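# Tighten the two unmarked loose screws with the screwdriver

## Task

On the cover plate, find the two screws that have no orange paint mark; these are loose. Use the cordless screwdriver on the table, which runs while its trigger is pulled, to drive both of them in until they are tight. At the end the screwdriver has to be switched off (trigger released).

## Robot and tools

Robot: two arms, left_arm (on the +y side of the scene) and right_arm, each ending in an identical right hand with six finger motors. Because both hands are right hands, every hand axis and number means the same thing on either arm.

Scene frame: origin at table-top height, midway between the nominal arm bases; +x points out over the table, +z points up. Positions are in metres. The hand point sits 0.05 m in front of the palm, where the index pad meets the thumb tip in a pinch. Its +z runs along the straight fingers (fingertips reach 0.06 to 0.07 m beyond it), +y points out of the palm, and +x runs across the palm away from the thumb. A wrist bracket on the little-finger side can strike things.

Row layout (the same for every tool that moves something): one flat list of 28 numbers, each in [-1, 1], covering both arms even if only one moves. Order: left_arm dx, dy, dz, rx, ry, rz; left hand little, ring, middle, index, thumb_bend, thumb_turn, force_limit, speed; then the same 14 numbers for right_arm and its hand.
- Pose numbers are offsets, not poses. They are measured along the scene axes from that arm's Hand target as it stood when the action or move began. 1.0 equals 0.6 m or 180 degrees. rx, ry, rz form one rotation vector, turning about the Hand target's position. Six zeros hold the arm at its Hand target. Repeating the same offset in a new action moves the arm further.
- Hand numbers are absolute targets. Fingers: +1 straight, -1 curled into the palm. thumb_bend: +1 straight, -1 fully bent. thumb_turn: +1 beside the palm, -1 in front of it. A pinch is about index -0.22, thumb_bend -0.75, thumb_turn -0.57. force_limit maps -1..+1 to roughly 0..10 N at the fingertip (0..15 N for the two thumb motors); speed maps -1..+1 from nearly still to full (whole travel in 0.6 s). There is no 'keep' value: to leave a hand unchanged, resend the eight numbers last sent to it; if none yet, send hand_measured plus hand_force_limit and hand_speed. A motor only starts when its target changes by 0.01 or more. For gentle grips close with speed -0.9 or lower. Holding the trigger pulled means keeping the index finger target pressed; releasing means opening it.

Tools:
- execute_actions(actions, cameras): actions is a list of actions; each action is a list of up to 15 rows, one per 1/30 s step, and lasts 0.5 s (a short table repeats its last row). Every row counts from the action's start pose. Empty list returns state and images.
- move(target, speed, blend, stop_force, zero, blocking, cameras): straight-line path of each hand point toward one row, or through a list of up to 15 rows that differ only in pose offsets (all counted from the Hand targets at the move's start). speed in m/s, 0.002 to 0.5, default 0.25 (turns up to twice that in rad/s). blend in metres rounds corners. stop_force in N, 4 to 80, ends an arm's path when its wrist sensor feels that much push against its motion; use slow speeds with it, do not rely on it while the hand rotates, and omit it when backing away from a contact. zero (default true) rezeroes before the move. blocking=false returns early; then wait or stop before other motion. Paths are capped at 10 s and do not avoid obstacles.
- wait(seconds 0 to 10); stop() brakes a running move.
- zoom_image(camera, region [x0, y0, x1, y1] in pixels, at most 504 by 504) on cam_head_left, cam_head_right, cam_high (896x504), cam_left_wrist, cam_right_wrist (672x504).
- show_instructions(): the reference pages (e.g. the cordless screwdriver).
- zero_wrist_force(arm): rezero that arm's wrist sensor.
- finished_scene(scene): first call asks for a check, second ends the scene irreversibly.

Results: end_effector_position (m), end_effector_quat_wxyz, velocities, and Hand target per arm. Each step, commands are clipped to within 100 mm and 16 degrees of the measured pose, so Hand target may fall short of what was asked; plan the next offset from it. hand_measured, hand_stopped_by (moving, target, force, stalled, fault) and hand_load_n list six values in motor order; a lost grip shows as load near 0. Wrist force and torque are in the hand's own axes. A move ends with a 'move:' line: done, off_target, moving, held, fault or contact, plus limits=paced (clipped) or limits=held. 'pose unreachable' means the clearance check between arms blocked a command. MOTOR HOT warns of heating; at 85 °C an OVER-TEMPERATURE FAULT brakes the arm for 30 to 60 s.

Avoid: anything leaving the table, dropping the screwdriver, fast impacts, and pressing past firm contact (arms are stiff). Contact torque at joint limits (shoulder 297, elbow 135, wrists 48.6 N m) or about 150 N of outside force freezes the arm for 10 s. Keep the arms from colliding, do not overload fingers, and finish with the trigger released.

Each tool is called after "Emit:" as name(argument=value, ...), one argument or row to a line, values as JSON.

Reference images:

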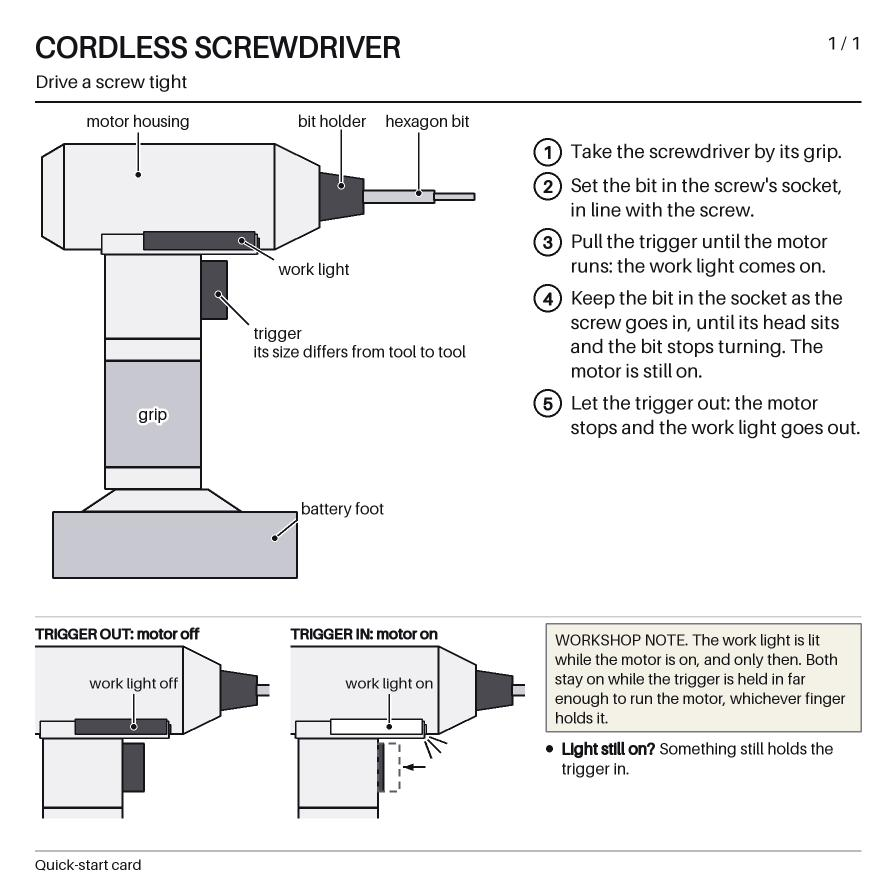

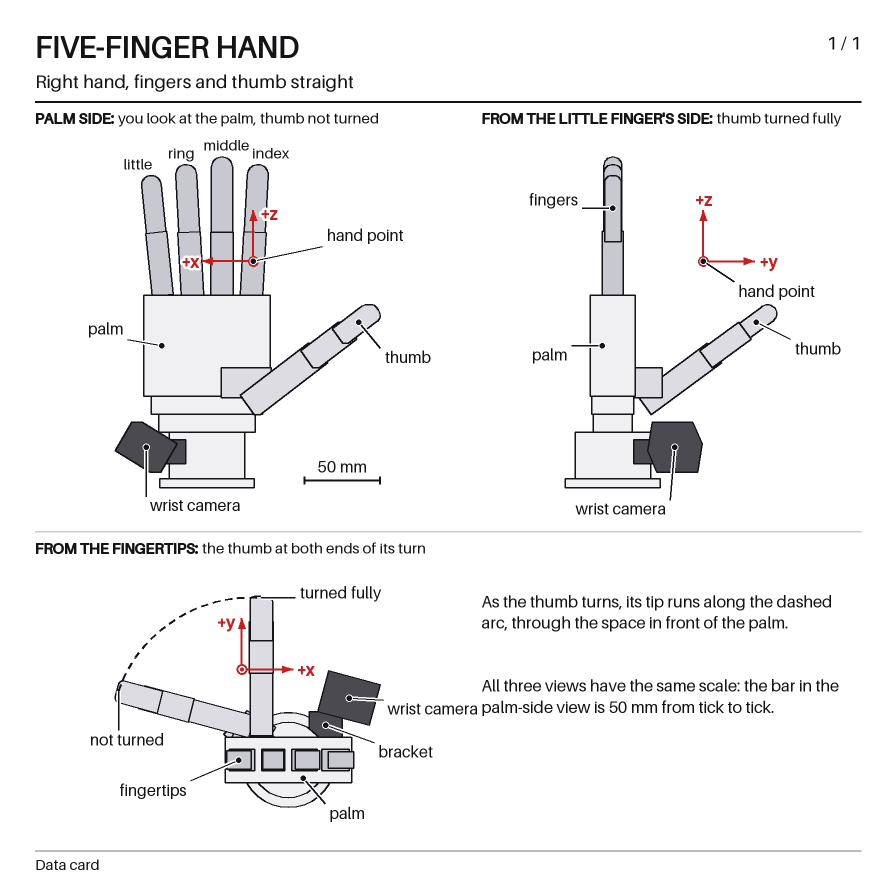

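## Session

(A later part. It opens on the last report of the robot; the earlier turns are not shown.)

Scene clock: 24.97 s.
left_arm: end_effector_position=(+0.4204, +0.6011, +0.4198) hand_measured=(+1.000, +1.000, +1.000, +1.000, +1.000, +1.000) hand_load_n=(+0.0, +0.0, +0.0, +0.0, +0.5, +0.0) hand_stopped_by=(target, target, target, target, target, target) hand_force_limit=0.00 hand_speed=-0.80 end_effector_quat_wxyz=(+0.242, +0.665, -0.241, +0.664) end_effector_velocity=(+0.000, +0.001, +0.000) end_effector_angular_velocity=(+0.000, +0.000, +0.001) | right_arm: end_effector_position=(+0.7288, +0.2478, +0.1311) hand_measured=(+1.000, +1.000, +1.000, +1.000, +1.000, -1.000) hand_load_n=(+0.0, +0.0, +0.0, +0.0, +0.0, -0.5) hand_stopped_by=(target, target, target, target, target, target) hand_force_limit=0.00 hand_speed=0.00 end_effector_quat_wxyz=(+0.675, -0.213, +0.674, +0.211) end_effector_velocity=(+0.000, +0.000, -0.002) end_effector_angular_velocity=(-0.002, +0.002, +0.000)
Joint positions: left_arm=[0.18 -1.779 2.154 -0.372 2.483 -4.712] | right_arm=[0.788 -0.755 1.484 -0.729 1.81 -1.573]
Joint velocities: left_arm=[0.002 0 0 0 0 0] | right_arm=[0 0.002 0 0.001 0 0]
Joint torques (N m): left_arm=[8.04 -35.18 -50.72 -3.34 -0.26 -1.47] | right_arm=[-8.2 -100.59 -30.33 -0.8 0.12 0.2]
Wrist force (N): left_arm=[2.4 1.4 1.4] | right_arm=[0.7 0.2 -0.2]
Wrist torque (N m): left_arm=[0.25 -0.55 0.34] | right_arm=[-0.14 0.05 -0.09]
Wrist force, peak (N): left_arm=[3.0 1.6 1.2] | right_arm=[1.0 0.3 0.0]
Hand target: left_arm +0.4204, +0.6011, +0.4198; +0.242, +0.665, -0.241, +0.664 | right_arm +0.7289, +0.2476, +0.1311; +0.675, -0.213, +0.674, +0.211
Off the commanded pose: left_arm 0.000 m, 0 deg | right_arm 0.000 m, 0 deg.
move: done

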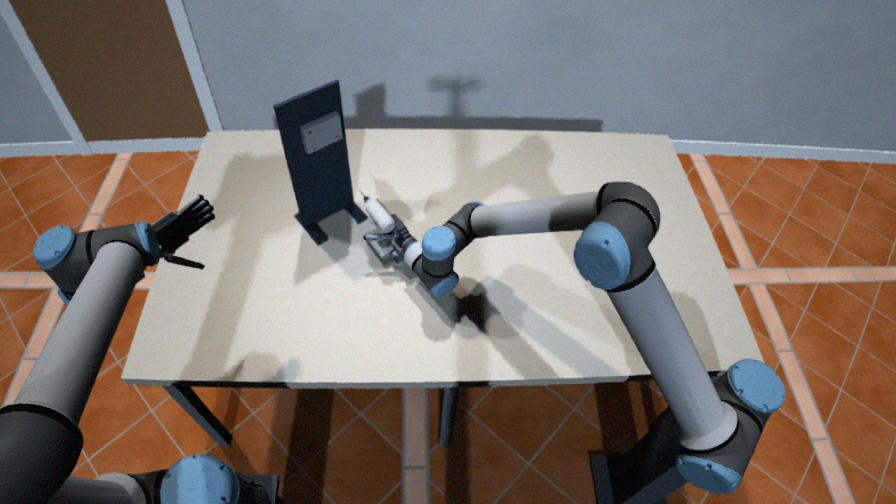

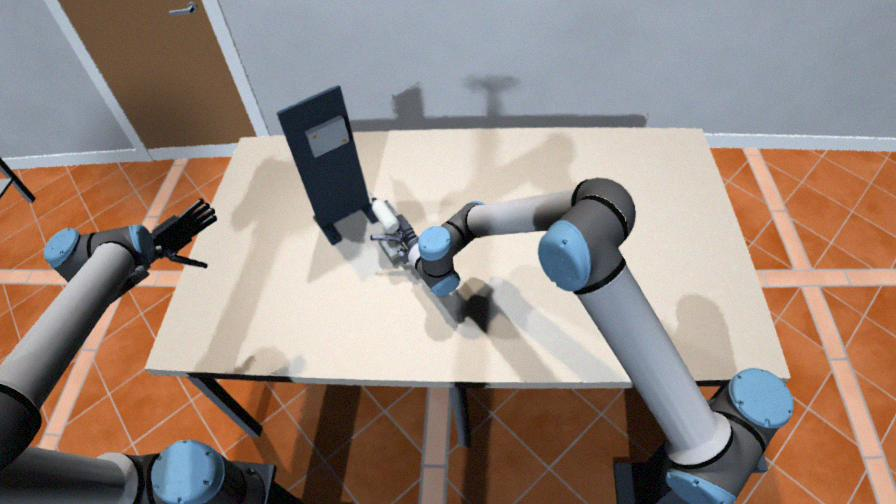

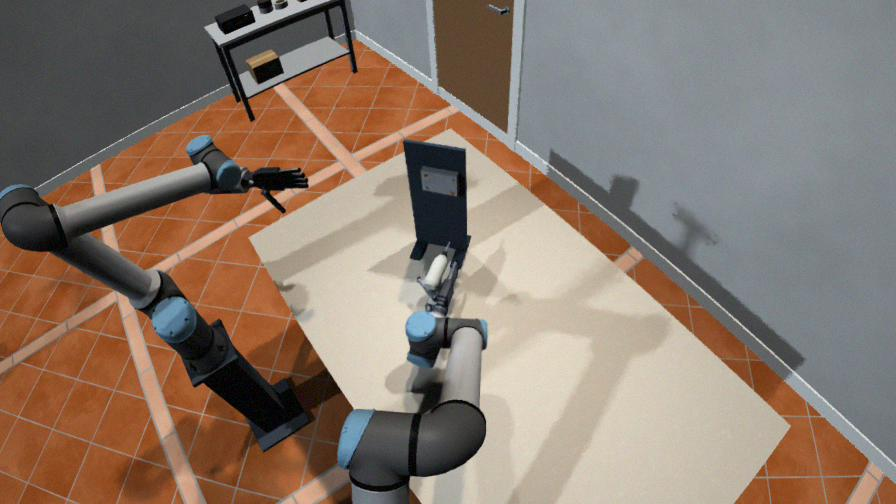

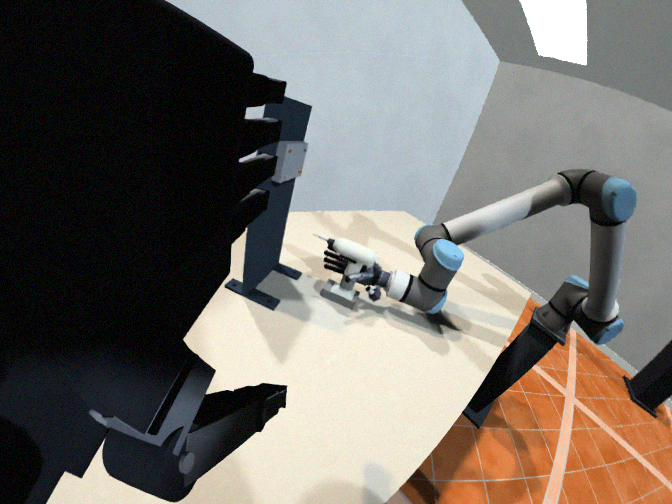

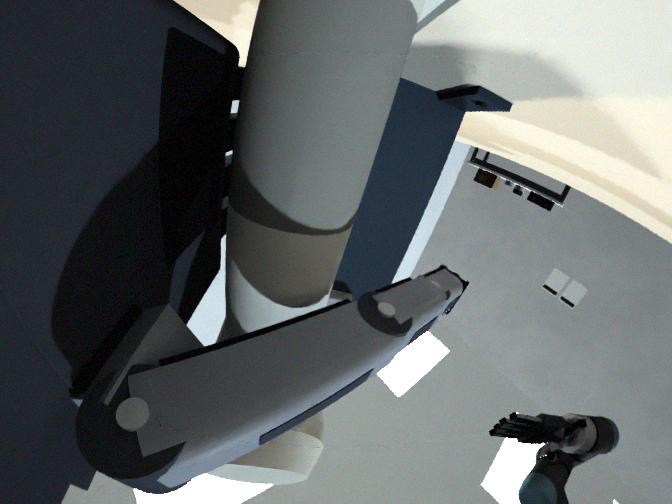

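Emit:
move(
  target=[0,0,0,0,0,0,1,1,1,1,1,1,0,-0.8,0,0,0,0,0,0,-1,-1,-1,1,-1,-1,-0.2,-0.7],
)

Emit:
zoom_image(
  camera="cam_right_wrist",
  region=[170, 0, 470, 400],
)

Emit:
zoom_image(
  camera="cam_left_wrist",
  region=[310, 230, 390, 310],
)

Scene clock: 29.10 s.
left_arm: end_effector_position=(+0.4204, +0.6011, +0.4198) hand_measured=(+1.000, +1.000, +1.000, +1.000, +1.000, +1.000) hand_load_n=(+0.0, +0.0, +0.0, +0.0, +0.0, +0.0) hand_stopped_by=(target, target, target, target, target, target) hand_force_limit=0.00 hand_speed=-0.80 end_effector_quat_wxyz=(+0.242, +0.665, -0.241, +0.664) end_effector_velocity=(+0.000, +0.001, +0.000) end_effector_angular_velocity=(+0.001, -0.001, +0.002) | right_arm: end_effector_position=(+0.7289, +0.2476, +0.1311) hand_measured=(-0.864, -0.862, -0.546, +1.000, +0.020, -1.000) hand_load_n=(+5.0, +7.5, +4.5, +0.0, +6.0, +1.0) hand_stopped_by=(force, force, force, target, force, target) hand_force_limit=-0.20 hand_speed=-0.70 end_effector_quat_wxyz=(+0.675, -0.213, +0.674, +0.211) end_effector_velocity=(+0.000, +0.000, +0.001) end_effector_angular_velocity=(+0.000, +0.001, +0.000)
Joint positions: left_arm=[0.18 -1.779 2.154 -0.372 2.483 -4.712] | right_arm=[0.788 -0.755 1.484 -0.729 1.81 -1.573]
Joint velocities: left_arm=[0.001 0 0 -0.001 0 0.001] | right_arm=[0 -0.001 0 0.002 0 0]
Joint torques (N m): left_arm=[6.16 -37.29 -50.88 -3.3 -0.44 -1.81] | right_arm=[-13.84 -109.33 -35.63 -3.27 -0.94 -0.71]
Wrist force (N): left_arm=[2.7 1.1 1.0] | right_arm=[1.0 1.5 0.1]
Wrist torque (N m): left_arm=[0.23 -0.59 0.35] | right_arm=[-0.15 -0.35 0.30]
Wrist force, peak (N): left_arm=[3.0 1.5 1.5] | right_arm=[1.3 1.5 1.4]
Hand target: left_arm +0.4204, +0.6011, +0.4198; +0.242, +0.665, -0.241, +0.664 | right_arm +0.7289, +0.2476, +0.1311; +0.675, -0.213, +0.674, +0.211
Off the commanded pose: left_arm 0.000 m, 0 deg | right_arm 0.000 m, 0 deg.
move: done

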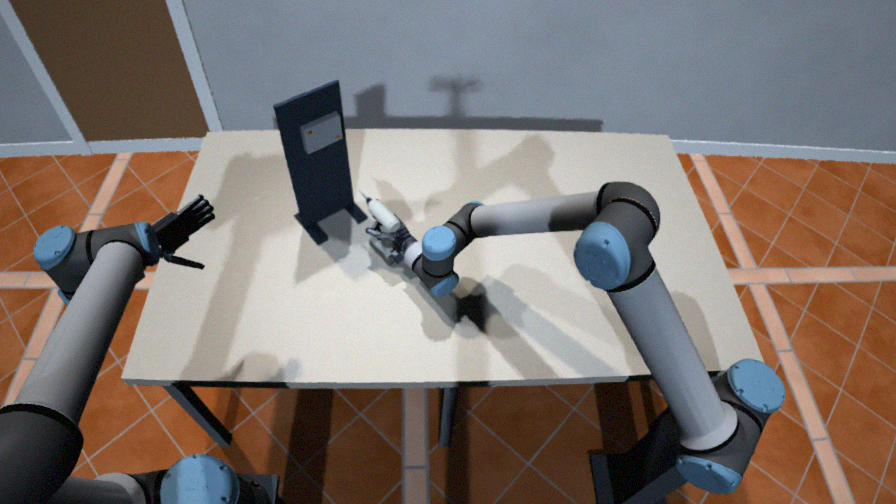

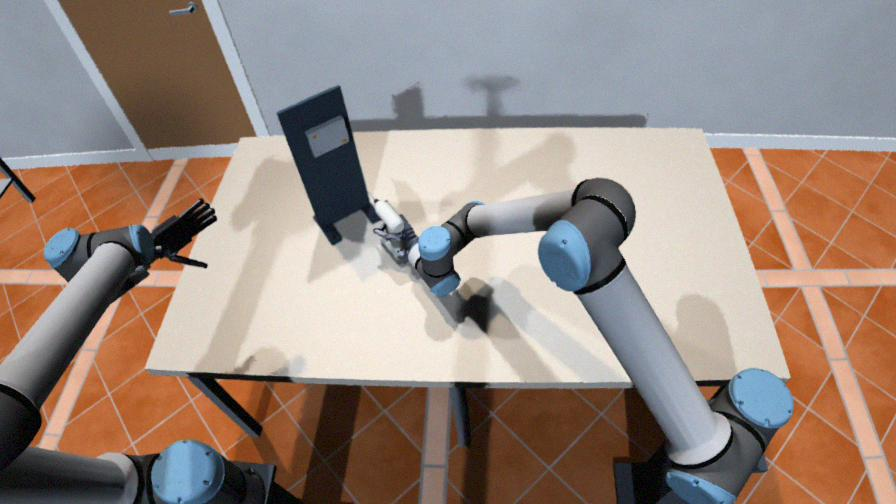

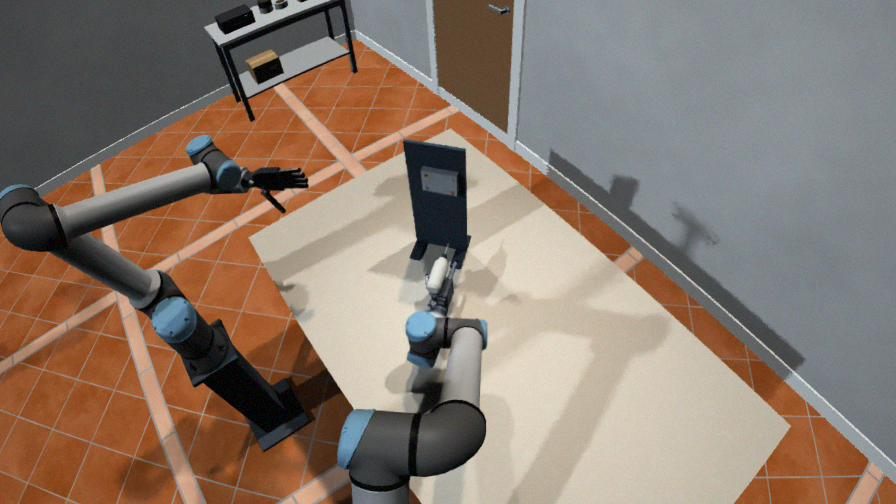

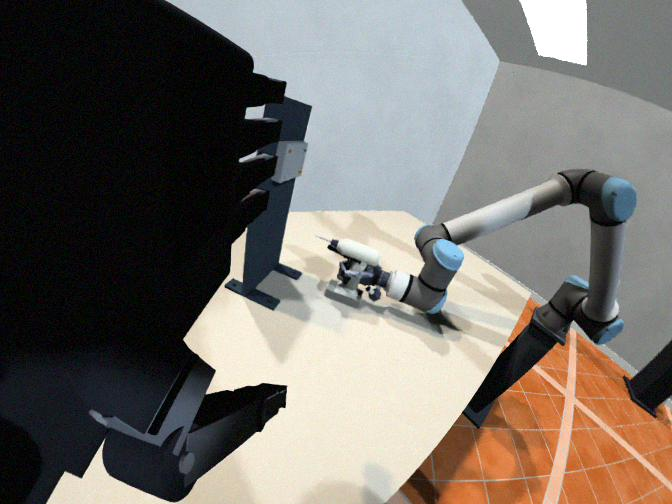

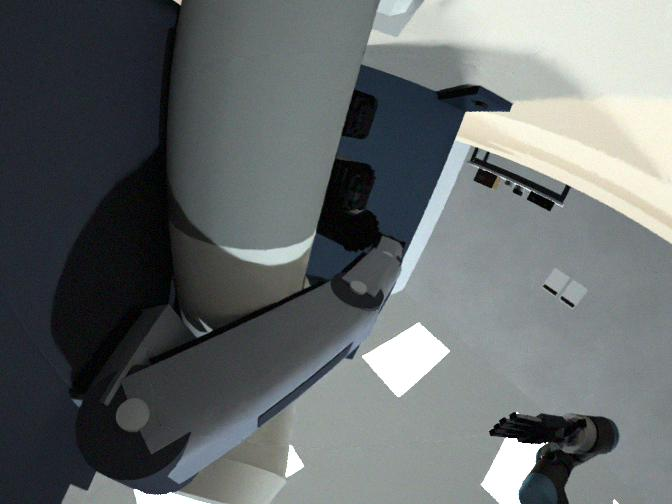

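Scaled by 1.260 from the camera's 672x504 image, which has a finer 960x720 frame.

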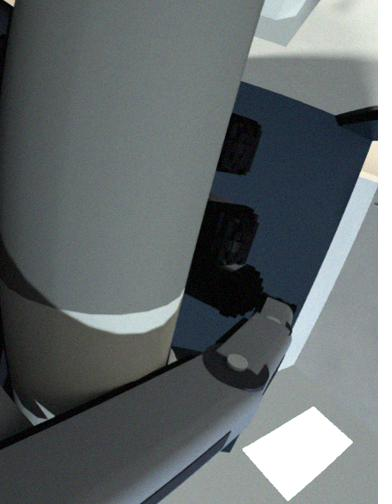

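Scaled by 6.300 from the camera's 672x504 image, which has a finer 960x720 frame.

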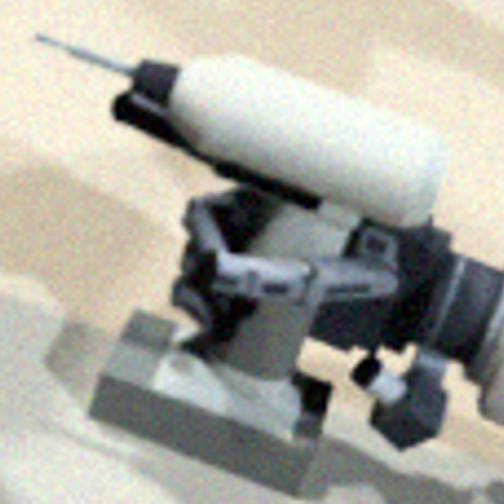

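Emit:
move(
  target=[0,0,0,0,0,0,1,1,1,1,1,1,0,-0.8,0,0,0,0,0,0,-0.98,-0.98,-0.98,1,-0.98,-1,0.8,-0.7],
)

Emit:
zoom_image(
  camera="cam_left_wrist",
  region=[310, 230, 390, 310],
)

Emit:
zoom_image(
  camera="cam_high",
  region=[410, 230, 470, 310],
)

Scene clock: 30.03 s.
left_arm: end_effector_position=(+0.4204, +0.6011, +0.4198) hand_measured=(+1.000, +1.000, +1.000, +1.000, +1.000, +1.000) hand_load_n=(+0.0, +0.0, +0.0, +0.0, +0.0, +0.0) hand_stopped_by=(target, target, target, target, target, target) hand_force_limit=0.00 hand_speed=-0.80 end_effector_quat_wxyz=(+0.242, +0.665, -0.241, +0.664) end_effector_velocity=(+0.000, +0.000, +0.000) end_effector_angular_velocity=(+0.000, +0.000, +0.000) | right_arm: end_effector_position=(+0.7289, +0.2476, +0.1311) hand_measured=(-0.876, -0.872, -0.592, +1.000, -0.012, -1.000) hand_load_n=(+9.5, +10.5, +8.5, +0.0, +13.0, +3.5) hand_stopped_by=(force, force, force, target, force, target) hand_force_limit=0.80 hand_speed=-0.70 end_effector_quat_wxyz=(+0.675, -0.213, +0.674, +0.211) end_effector_velocity=(+0.000, +0.000, -0.001) end_effector_angular_velocity=(-0.001, +0.001, +0.000)
Joint positions: left_arm=[0.18 -1.779 2.154 -0.372 2.483 -4.712] | right_arm=[0.788 -0.755 1.484 -0.729 1.81 -1.573]
Joint velocities: left_arm=[0 0 0 0 0 0] | right_arm=[0 0.001 0 0 0 0]
Joint torques (N m): left_arm=[8.18 -33.8 -49.49 -2.89 -0.3 -1.68] | right_arm=[-12.05 -101.99 -34.93 -2.78 -1 -0.55]
Wrist force (N): left_arm=[2.6 1.4 1.0] | right_arm=[-0.7 1.3 0.7]
Wrist torque (N m): left_arm=[0.27 -0.57 0.36] | right_arm=[-0.16 -0.42 0.24]
Wrist force, peak (N): left_arm=[3.2 1.5 1.4] | right_arm=[-1.9 1.4 1.3]
Hand target: left_arm +0.4204, +0.6011, +0.4198; +0.242, +0.665, -0.241, +0.664 | right_arm +0.7289, +0.2476, +0.1311; +0.675, -0.213, +0.674, +0.211
Off the commanded pose: left_arm 0.000 m, 0 deg | right_arm 0.000 m, 0 deg.
move: done

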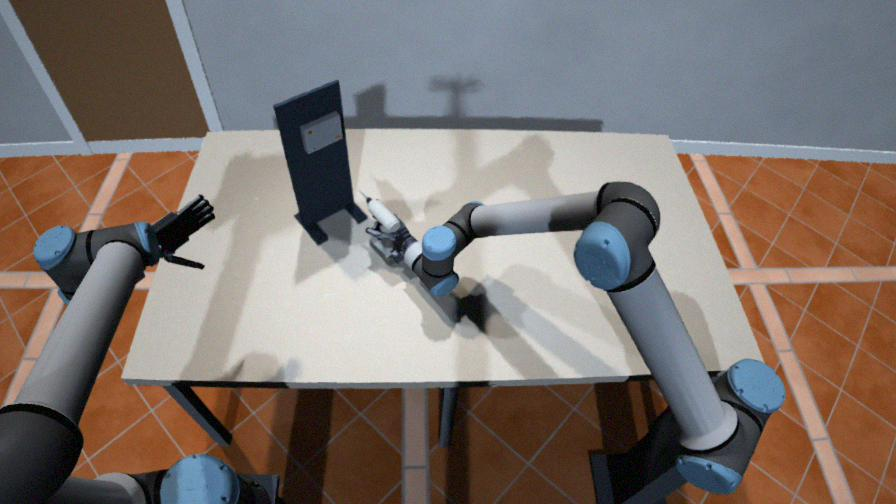

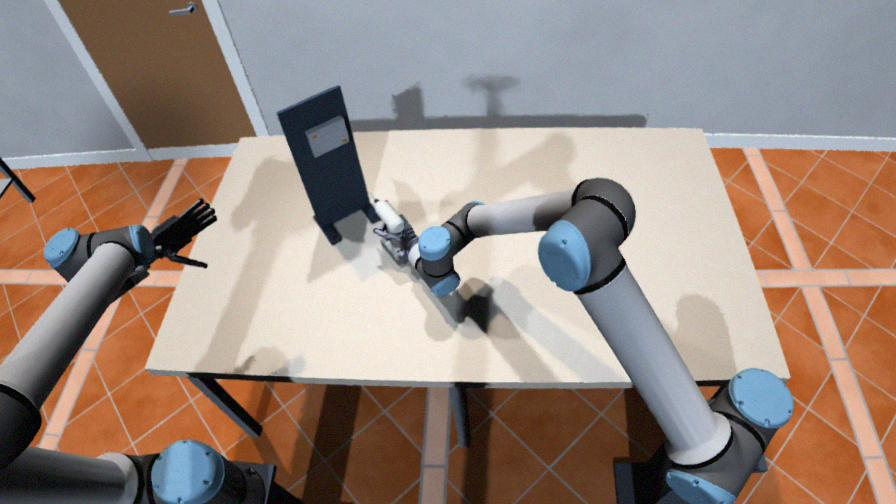

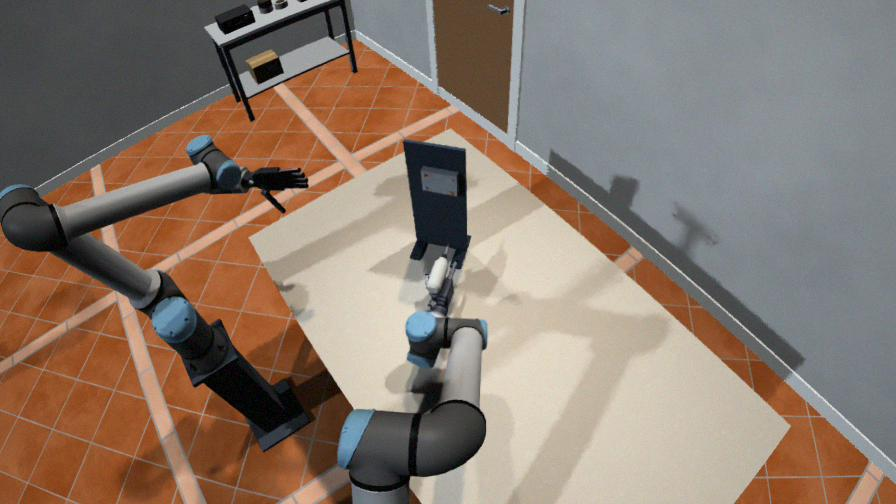

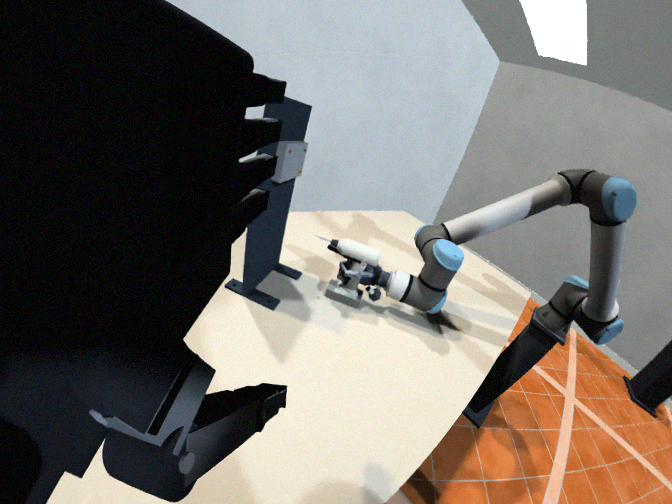

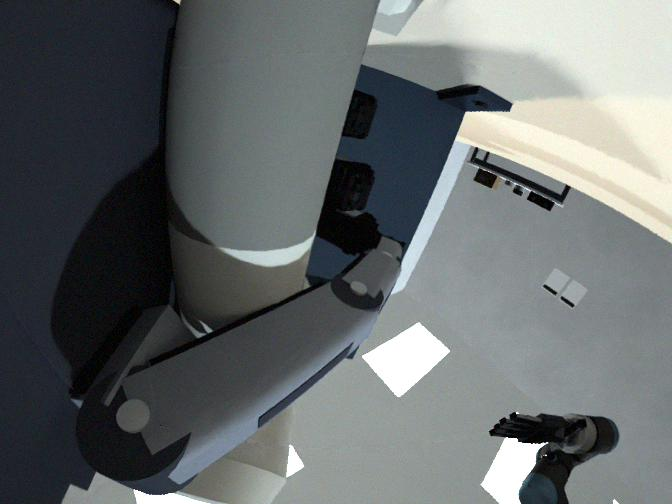

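Scaled by 6.300 from the camera's 672x504 image, which has a finer 960x720 frame.

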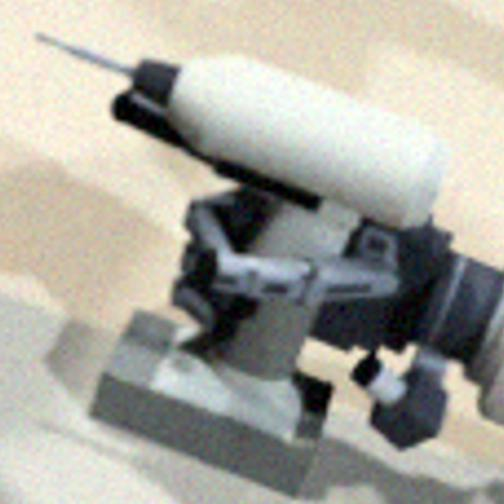

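Scaled by 6.300.

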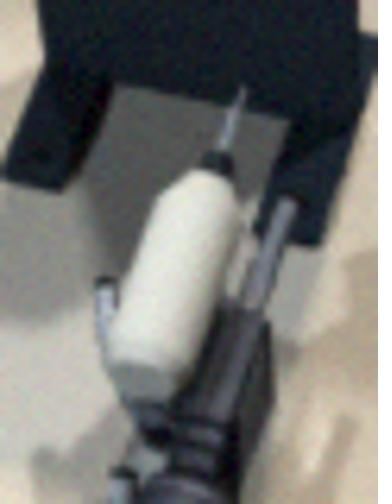

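Emit:
move(
  target=[
    [0,0,0,0,0,0,1,1,1,1,1,1,0,-0.8,0,0,0.05,0,0,0,-0.98,-0.98,-0.98,1,-0.98,-1,0.8,-0.7],
    [0,0,0,0,0,0,1,1,1,1,1,1,0,-0.8,-0.1,-0.07,0.3,0,0,0,-0.98,-0.98,-0.98,1,-0.98,-1,0.8,-0.7],
  ],
  speed=[0.04,0.1],
)

Emit:
zoom_image(
  camera="cam_left_wrist",
  region=[290, 180, 410, 310],
)

Emit:
zoom_image(
  camera="cam_high",
  region=[400, 130, 480, 310],
)

Scene clock: 33.03 s.
left_arm: end_effector_position=(+0.4204, +0.6011, +0.4198) hand_measured=(+1.000, +1.000, +1.000, +1.000, +1.000, +1.000) hand_load_n=(+0.0, +0.0, +0.0, +0.0, +0.0, +0.0) hand_stopped_by=(target, target, target, target, target, target) hand_force_limit=0.00 hand_speed=-0.80 end_effector_quat_wxyz=(+0.242, +0.665, -0.241, +0.664) end_effector_velocity=(+0.000, -0.001, +0.000) end_effector_angular_velocity=(+0.000, +0.000, -0.001) | right_arm: end_effector_position=(+0.6687, +0.2054, +0.3106) hand_measured=(-0.878, -0.872, -0.592, +1.000, -0.012, -1.000) hand_load_n=(+0.0, +4.0, +9.5, +0.0, +13.0, +3.0) hand_stopped_by=(force, force, force, target, force, target) hand_force_limit=0.80 hand_speed=-0.70 end_effector_quat_wxyz=(+0.675, -0.213, +0.674, +0.211) end_effector_velocity=(+0.001, +0.001, +0.000) end_effector_angular_velocity=(+0.003, -0.002, +0.001)
Joint positions: left_arm=[0.18 -1.779 2.154 -0.372 2.483 -4.712] | right_arm=[0.809 -1.02 1.579 -0.559 1.831 -1.573]
Joint velocities: left_arm=[-0.001 0 0 0 0 0] | right_arm=[0 0.002 -0.002 -0.003 -0.001 0]
Joint torques (N m): left_arm=[6.8 -37.96 -49.36 -2.52 -0.31 -1.87] | right_arm=[-8.46 -83.95 -48.9 -7.22 -0.26 -1.23]
Wrist force (N): left_arm=[2.9 1.7 1.8] | right_arm=[8.4 0.4 -0.3]
Wrist torque (N m): left_arm=[0.26 -0.65 0.38] | right_arm=[-0.11 -0.30 0.14]
Wrist force, peak (N): left_arm=[2.9 1.7 1.8] | right_arm=[9.7 -0.2 0.9]
Hand target: left_arm +0.4204, +0.6011, +0.4198; +0.242, +0.665, -0.241, +0.664 | right_arm +0.6689, +0.2054, +0.3108; +0.675, -0.213, +0.674, +0.211
Off the commanded pose: left_arm 0.000 m, 0 deg | right_arm 0.001 m, 0 deg.
move: done

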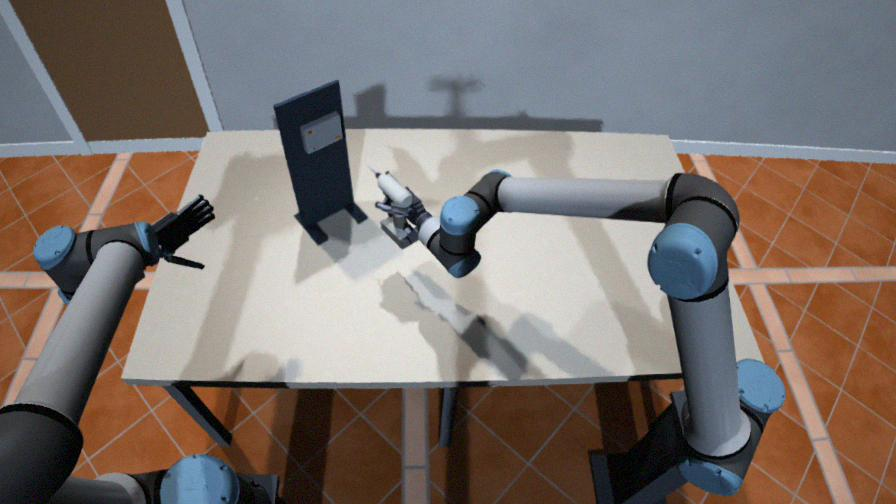

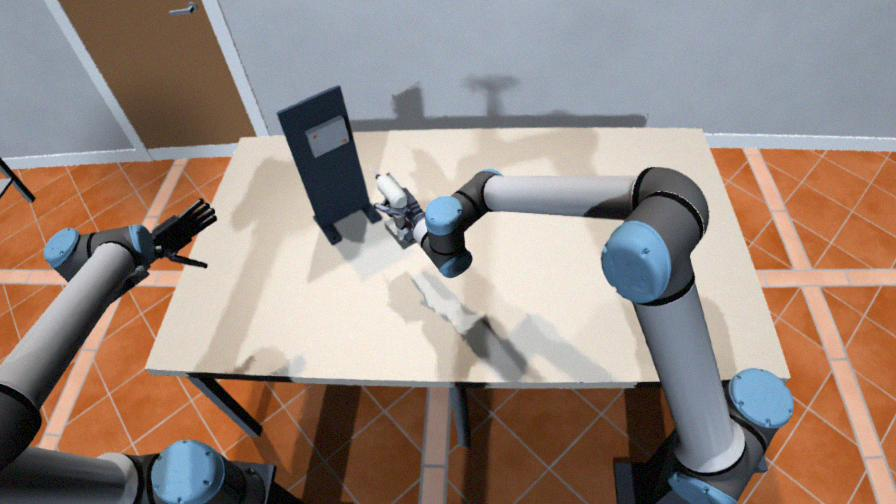

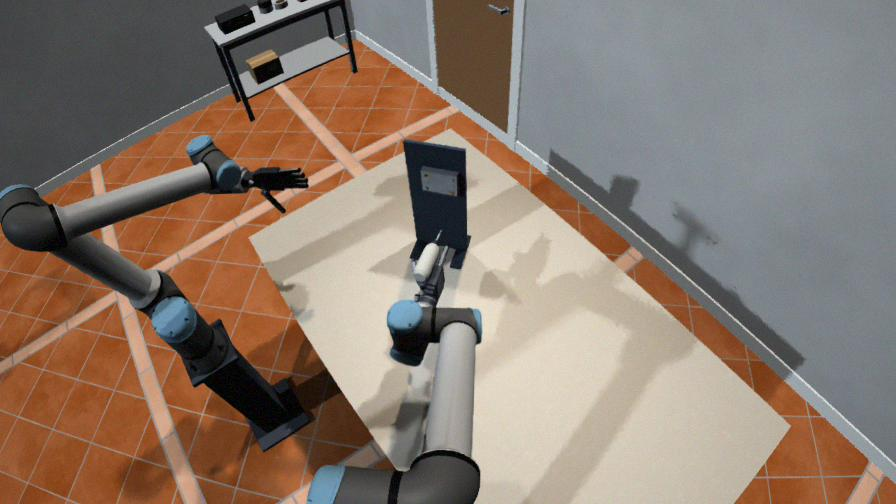

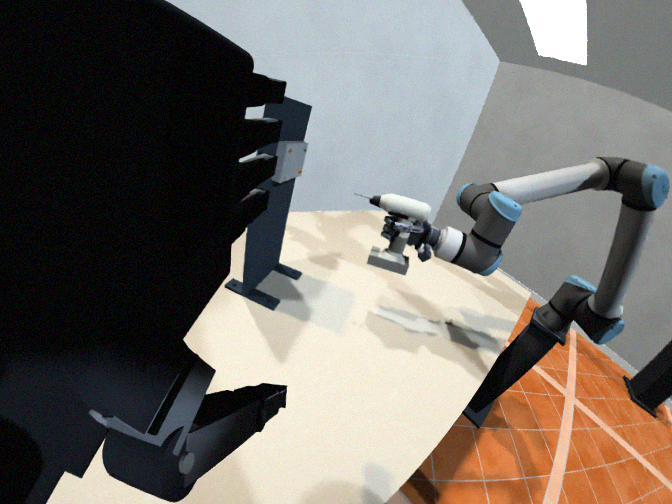

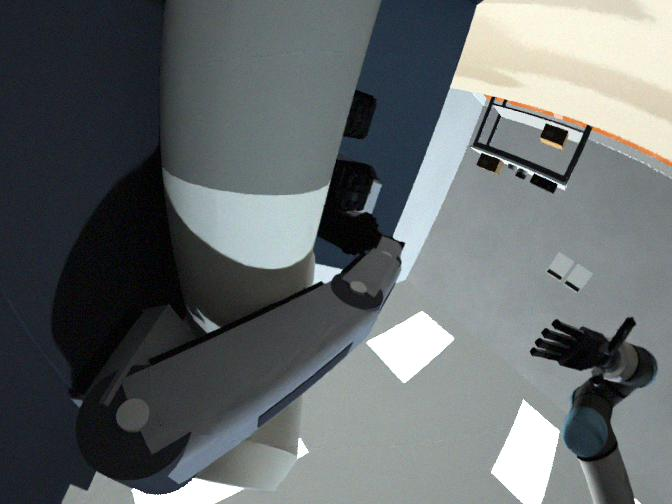

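Scaled by 3.877 from the camera's 672x504 image, which has a finer 960x720 frame.

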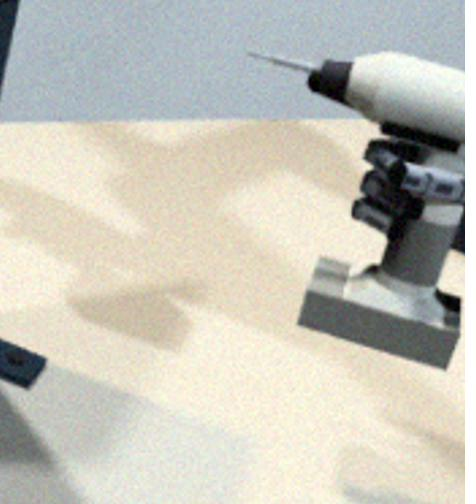

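Scaled by 2.800.

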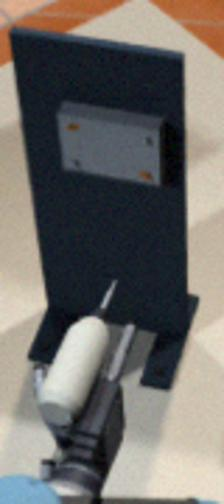

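Emit:
execute_actions(
  actions=[],
)

Scene clock: 33.63 s.
left_arm: end_effector_position=(+0.4204, +0.6011, +0.4198) hand_measured=(+1.000, +1.000, +1.000, +1.000, +1.000, +1.000) hand_load_n=(+0.5, +0.0, +0.0, +0.0, +0.0, +0.0) hand_stopped_by=(target, target, target, target, target, target) hand_force_limit=0.00 hand_speed=-0.80 end_effector_quat_wxyz=(+0.242, +0.665, -0.241, +0.664) end_effector_velocity=(+0.000, +0.000, +0.000) end_effector_angular_velocity=(+0.000, +0.000, +0.001) | right_arm: end_effector_position=(+0.6689, +0.2054, +0.3108) hand_measured=(-0.878, -0.872, -0.592, +1.000, -0.012, -1.000) hand_load_n=(+0.0, +4.5, +9.5, +0.0, +12.5, +2.5) hand_stopped_by=(force, force, force, target, force, target) hand_force_limit=0.80 hand_speed=-0.70 end_effector_quat_wxyz=(+0.675, -0.213, +0.674, +0.211) end_effector_velocity=(+0.000, +0.000, +0.001) end_effector_angular_velocity=(+0.001, +0.000, +0.000)
Joint positions: left_arm=[0.18 -1.779 2.154 -0.372 2.483 -4.712] | right_arm=[0.809 -1.02 1.579 -0.56 1.831 -1.573]
Joint velocities: left_arm=[0 0 0 0 0 0] | right_arm=[0 0 0 0 0 0]
Joint torques (N m): left_arm=[6.07 -34.32 -49.03 -2.7 -0.87 -1.63] | right_arm=[-14.57 -101.49 -47.49 -6.47 -0.72 -1.06]
Wrist force (N): left_arm=[2.3 1.4 1.1] | right_arm=[8.1 0.3 -0.3]
Wrist torque (N m): left_arm=[0.26 -0.53 0.34] | right_arm=[-0.14 -0.26 0.11]
Wrist force, peak (N): left_arm=[2.8 1.7 1.3] | right_arm=[8.2 0.2 -0.3]
Hand target: left_arm +0.4204, +0.6011, +0.4198; +0.242, +0.665, -0.241, +0.664 | right_arm +0.6689, +0.2054, +0.3108; +0.675, -0.213, +0.674, +0.211
Off the commanded pose: left_arm 0.000 m, 0 deg | right_arm 0.000 m, 0 deg.

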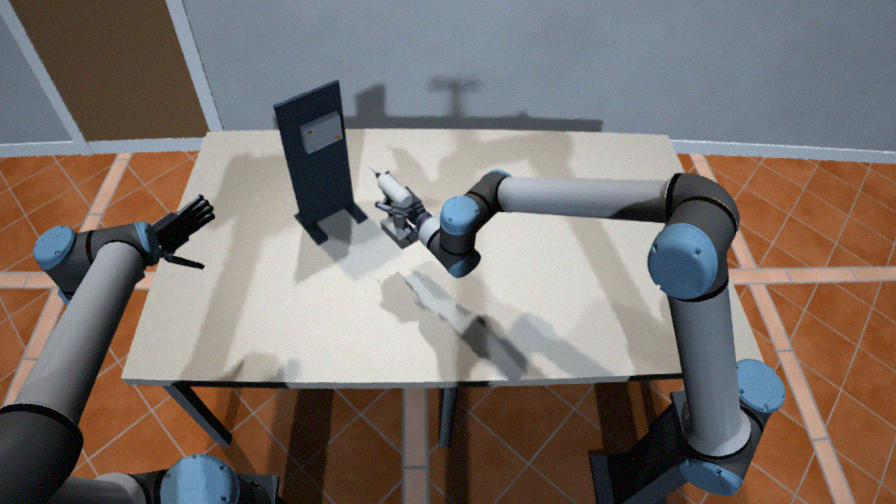

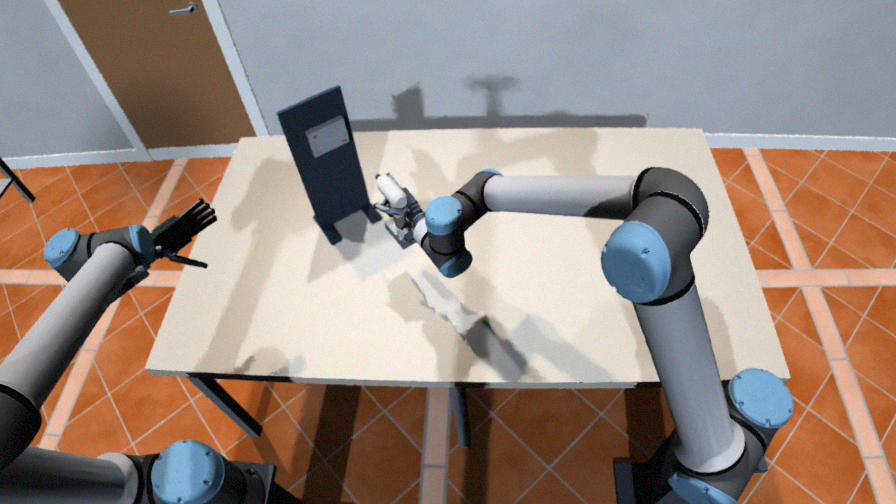

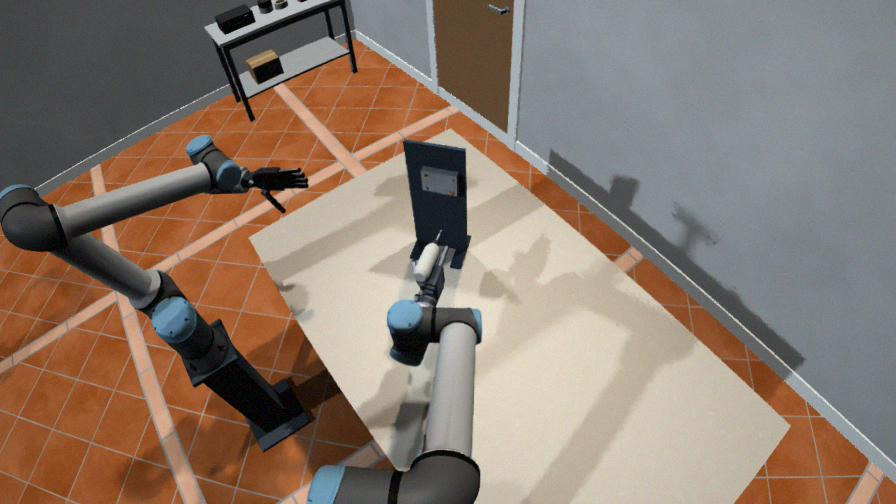

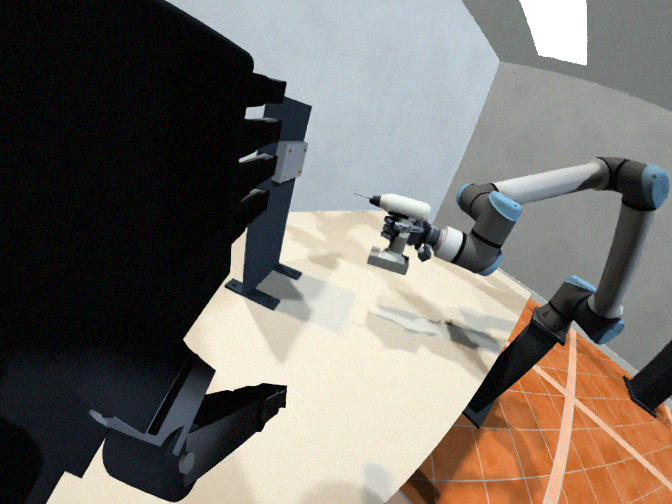

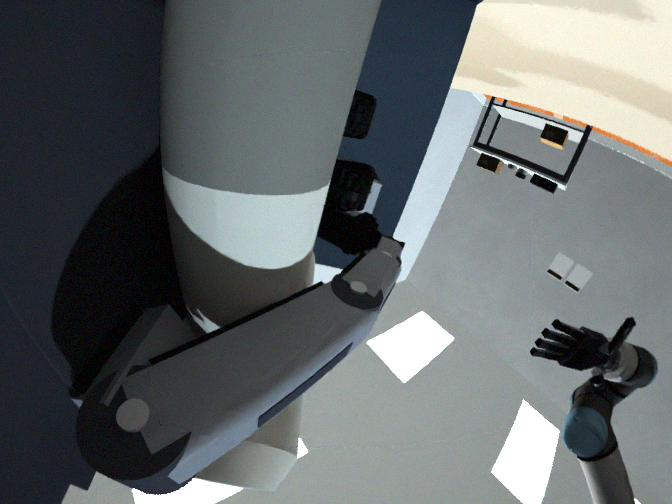

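Emit:
move(
  target=[0,0,0,0,0,0,1,1,1,1,1,1,0,-0.8,0,0,0,0,0,0,-0.98,-0.98,-0.98,-0.1,-0.98,-1,0.3,-0.7],
  cameras=["cam_left_wrist","cam_high"],
)

Emit:
zoom_image(
  camera="cam_left_wrist",
  region=[240, 100, 480, 280],
)

Scene clock: 35.47 s.
left_arm: end_effector_position=(+0.4204, +0.6011, +0.4198) hand_measured=(+1.000, +1.000, +1.000, +1.000, +1.000, +1.000) hand_load_n=(+0.0, +0.0, +0.0, +0.0, +0.0, +0.0) hand_stopped_by=(target, target, target, target, target, target) hand_force_limit=0.00 hand_speed=-0.80 end_effector_quat_wxyz=(+0.242, +0.665, -0.241, +0.664) end_effector_velocity=(+0.000, +0.000, -0.001) end_effector_angular_velocity=(-0.001, +0.001, +0.002) | right_arm: end_effector_position=(+0.6689, +0.2054, +0.3108) hand_measured=(-0.878, -0.872, -0.592, +0.286, -0.012, -1.000) hand_load_n=(+6.0, +14.0, +7.5, +6.0, +14.0, +3.0) hand_stopped_by=(force, force, force, force, force, target) hand_force_limit=0.30 hand_speed=-0.70 end_effector_quat_wxyz=(+0.675, -0.213, +0.674, +0.211) end_effector_velocity=(+0.000, +0.000, +0.001) end_effector_angular_velocity=(+0.001, -0.001, +0.000)
Joint positions: left_arm=[0.18 -1.779 2.154 -0.372 2.483 -4.712] | right_arm=[0.809 -1.02 1.579 -0.56 1.831 -1.573]
Joint velocities: left_arm=[0 0.001 0 0 -0.001 -0.001] | right_arm=[0 0 0 -0.001 0 0]
Joint torques (N m): left_arm=[5.03 -36.16 -49.37 -2.24 -0.33 -1.93] | right_arm=[-14.73 -104.03 -42.61 -5.51 -1.06 -0.54]
Wrist force (N): left_arm=[2.8 1.5 1.3] | right_arm=[7.9 0.2 -0.2]
Wrist torque (N m): left_arm=[0.26 -0.62 0.37] | right_arm=[-0.15 -0.23 0.10]
Wrist force, peak (N): left_arm=[3.0 1.5 1.7] | right_arm=[8.3 0.3 -0.4]
Hand target: left_arm +0.4204, +0.6011, +0.4198; +0.242, +0.665, -0.241, +0.664 | right_arm +0.6689, +0.2054, +0.3108; +0.675, -0.213, +0.674, +0.211
Off the commanded pose: left_arm 0.000 m, 0 deg | right_arm 0.000 m, 0 deg.
move: done
Images, in order (width x height): cam_high 896x504, cam_left_wrist 672x504.

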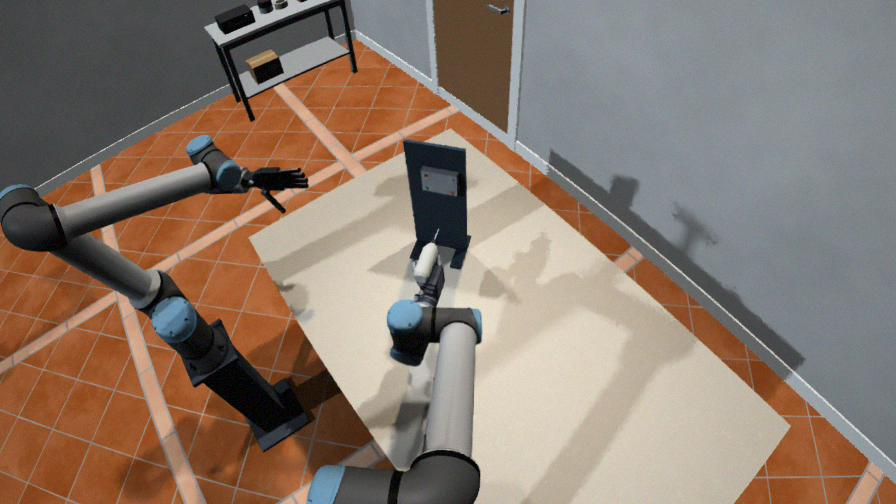

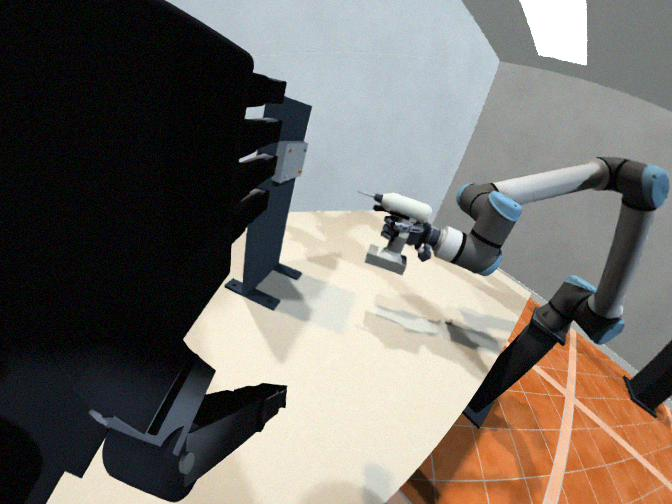

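Scaled by 2.100 from the camera's 672x504 image, which has a finer 960x720 frame.

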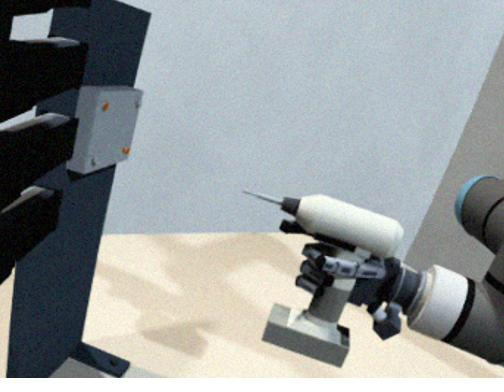

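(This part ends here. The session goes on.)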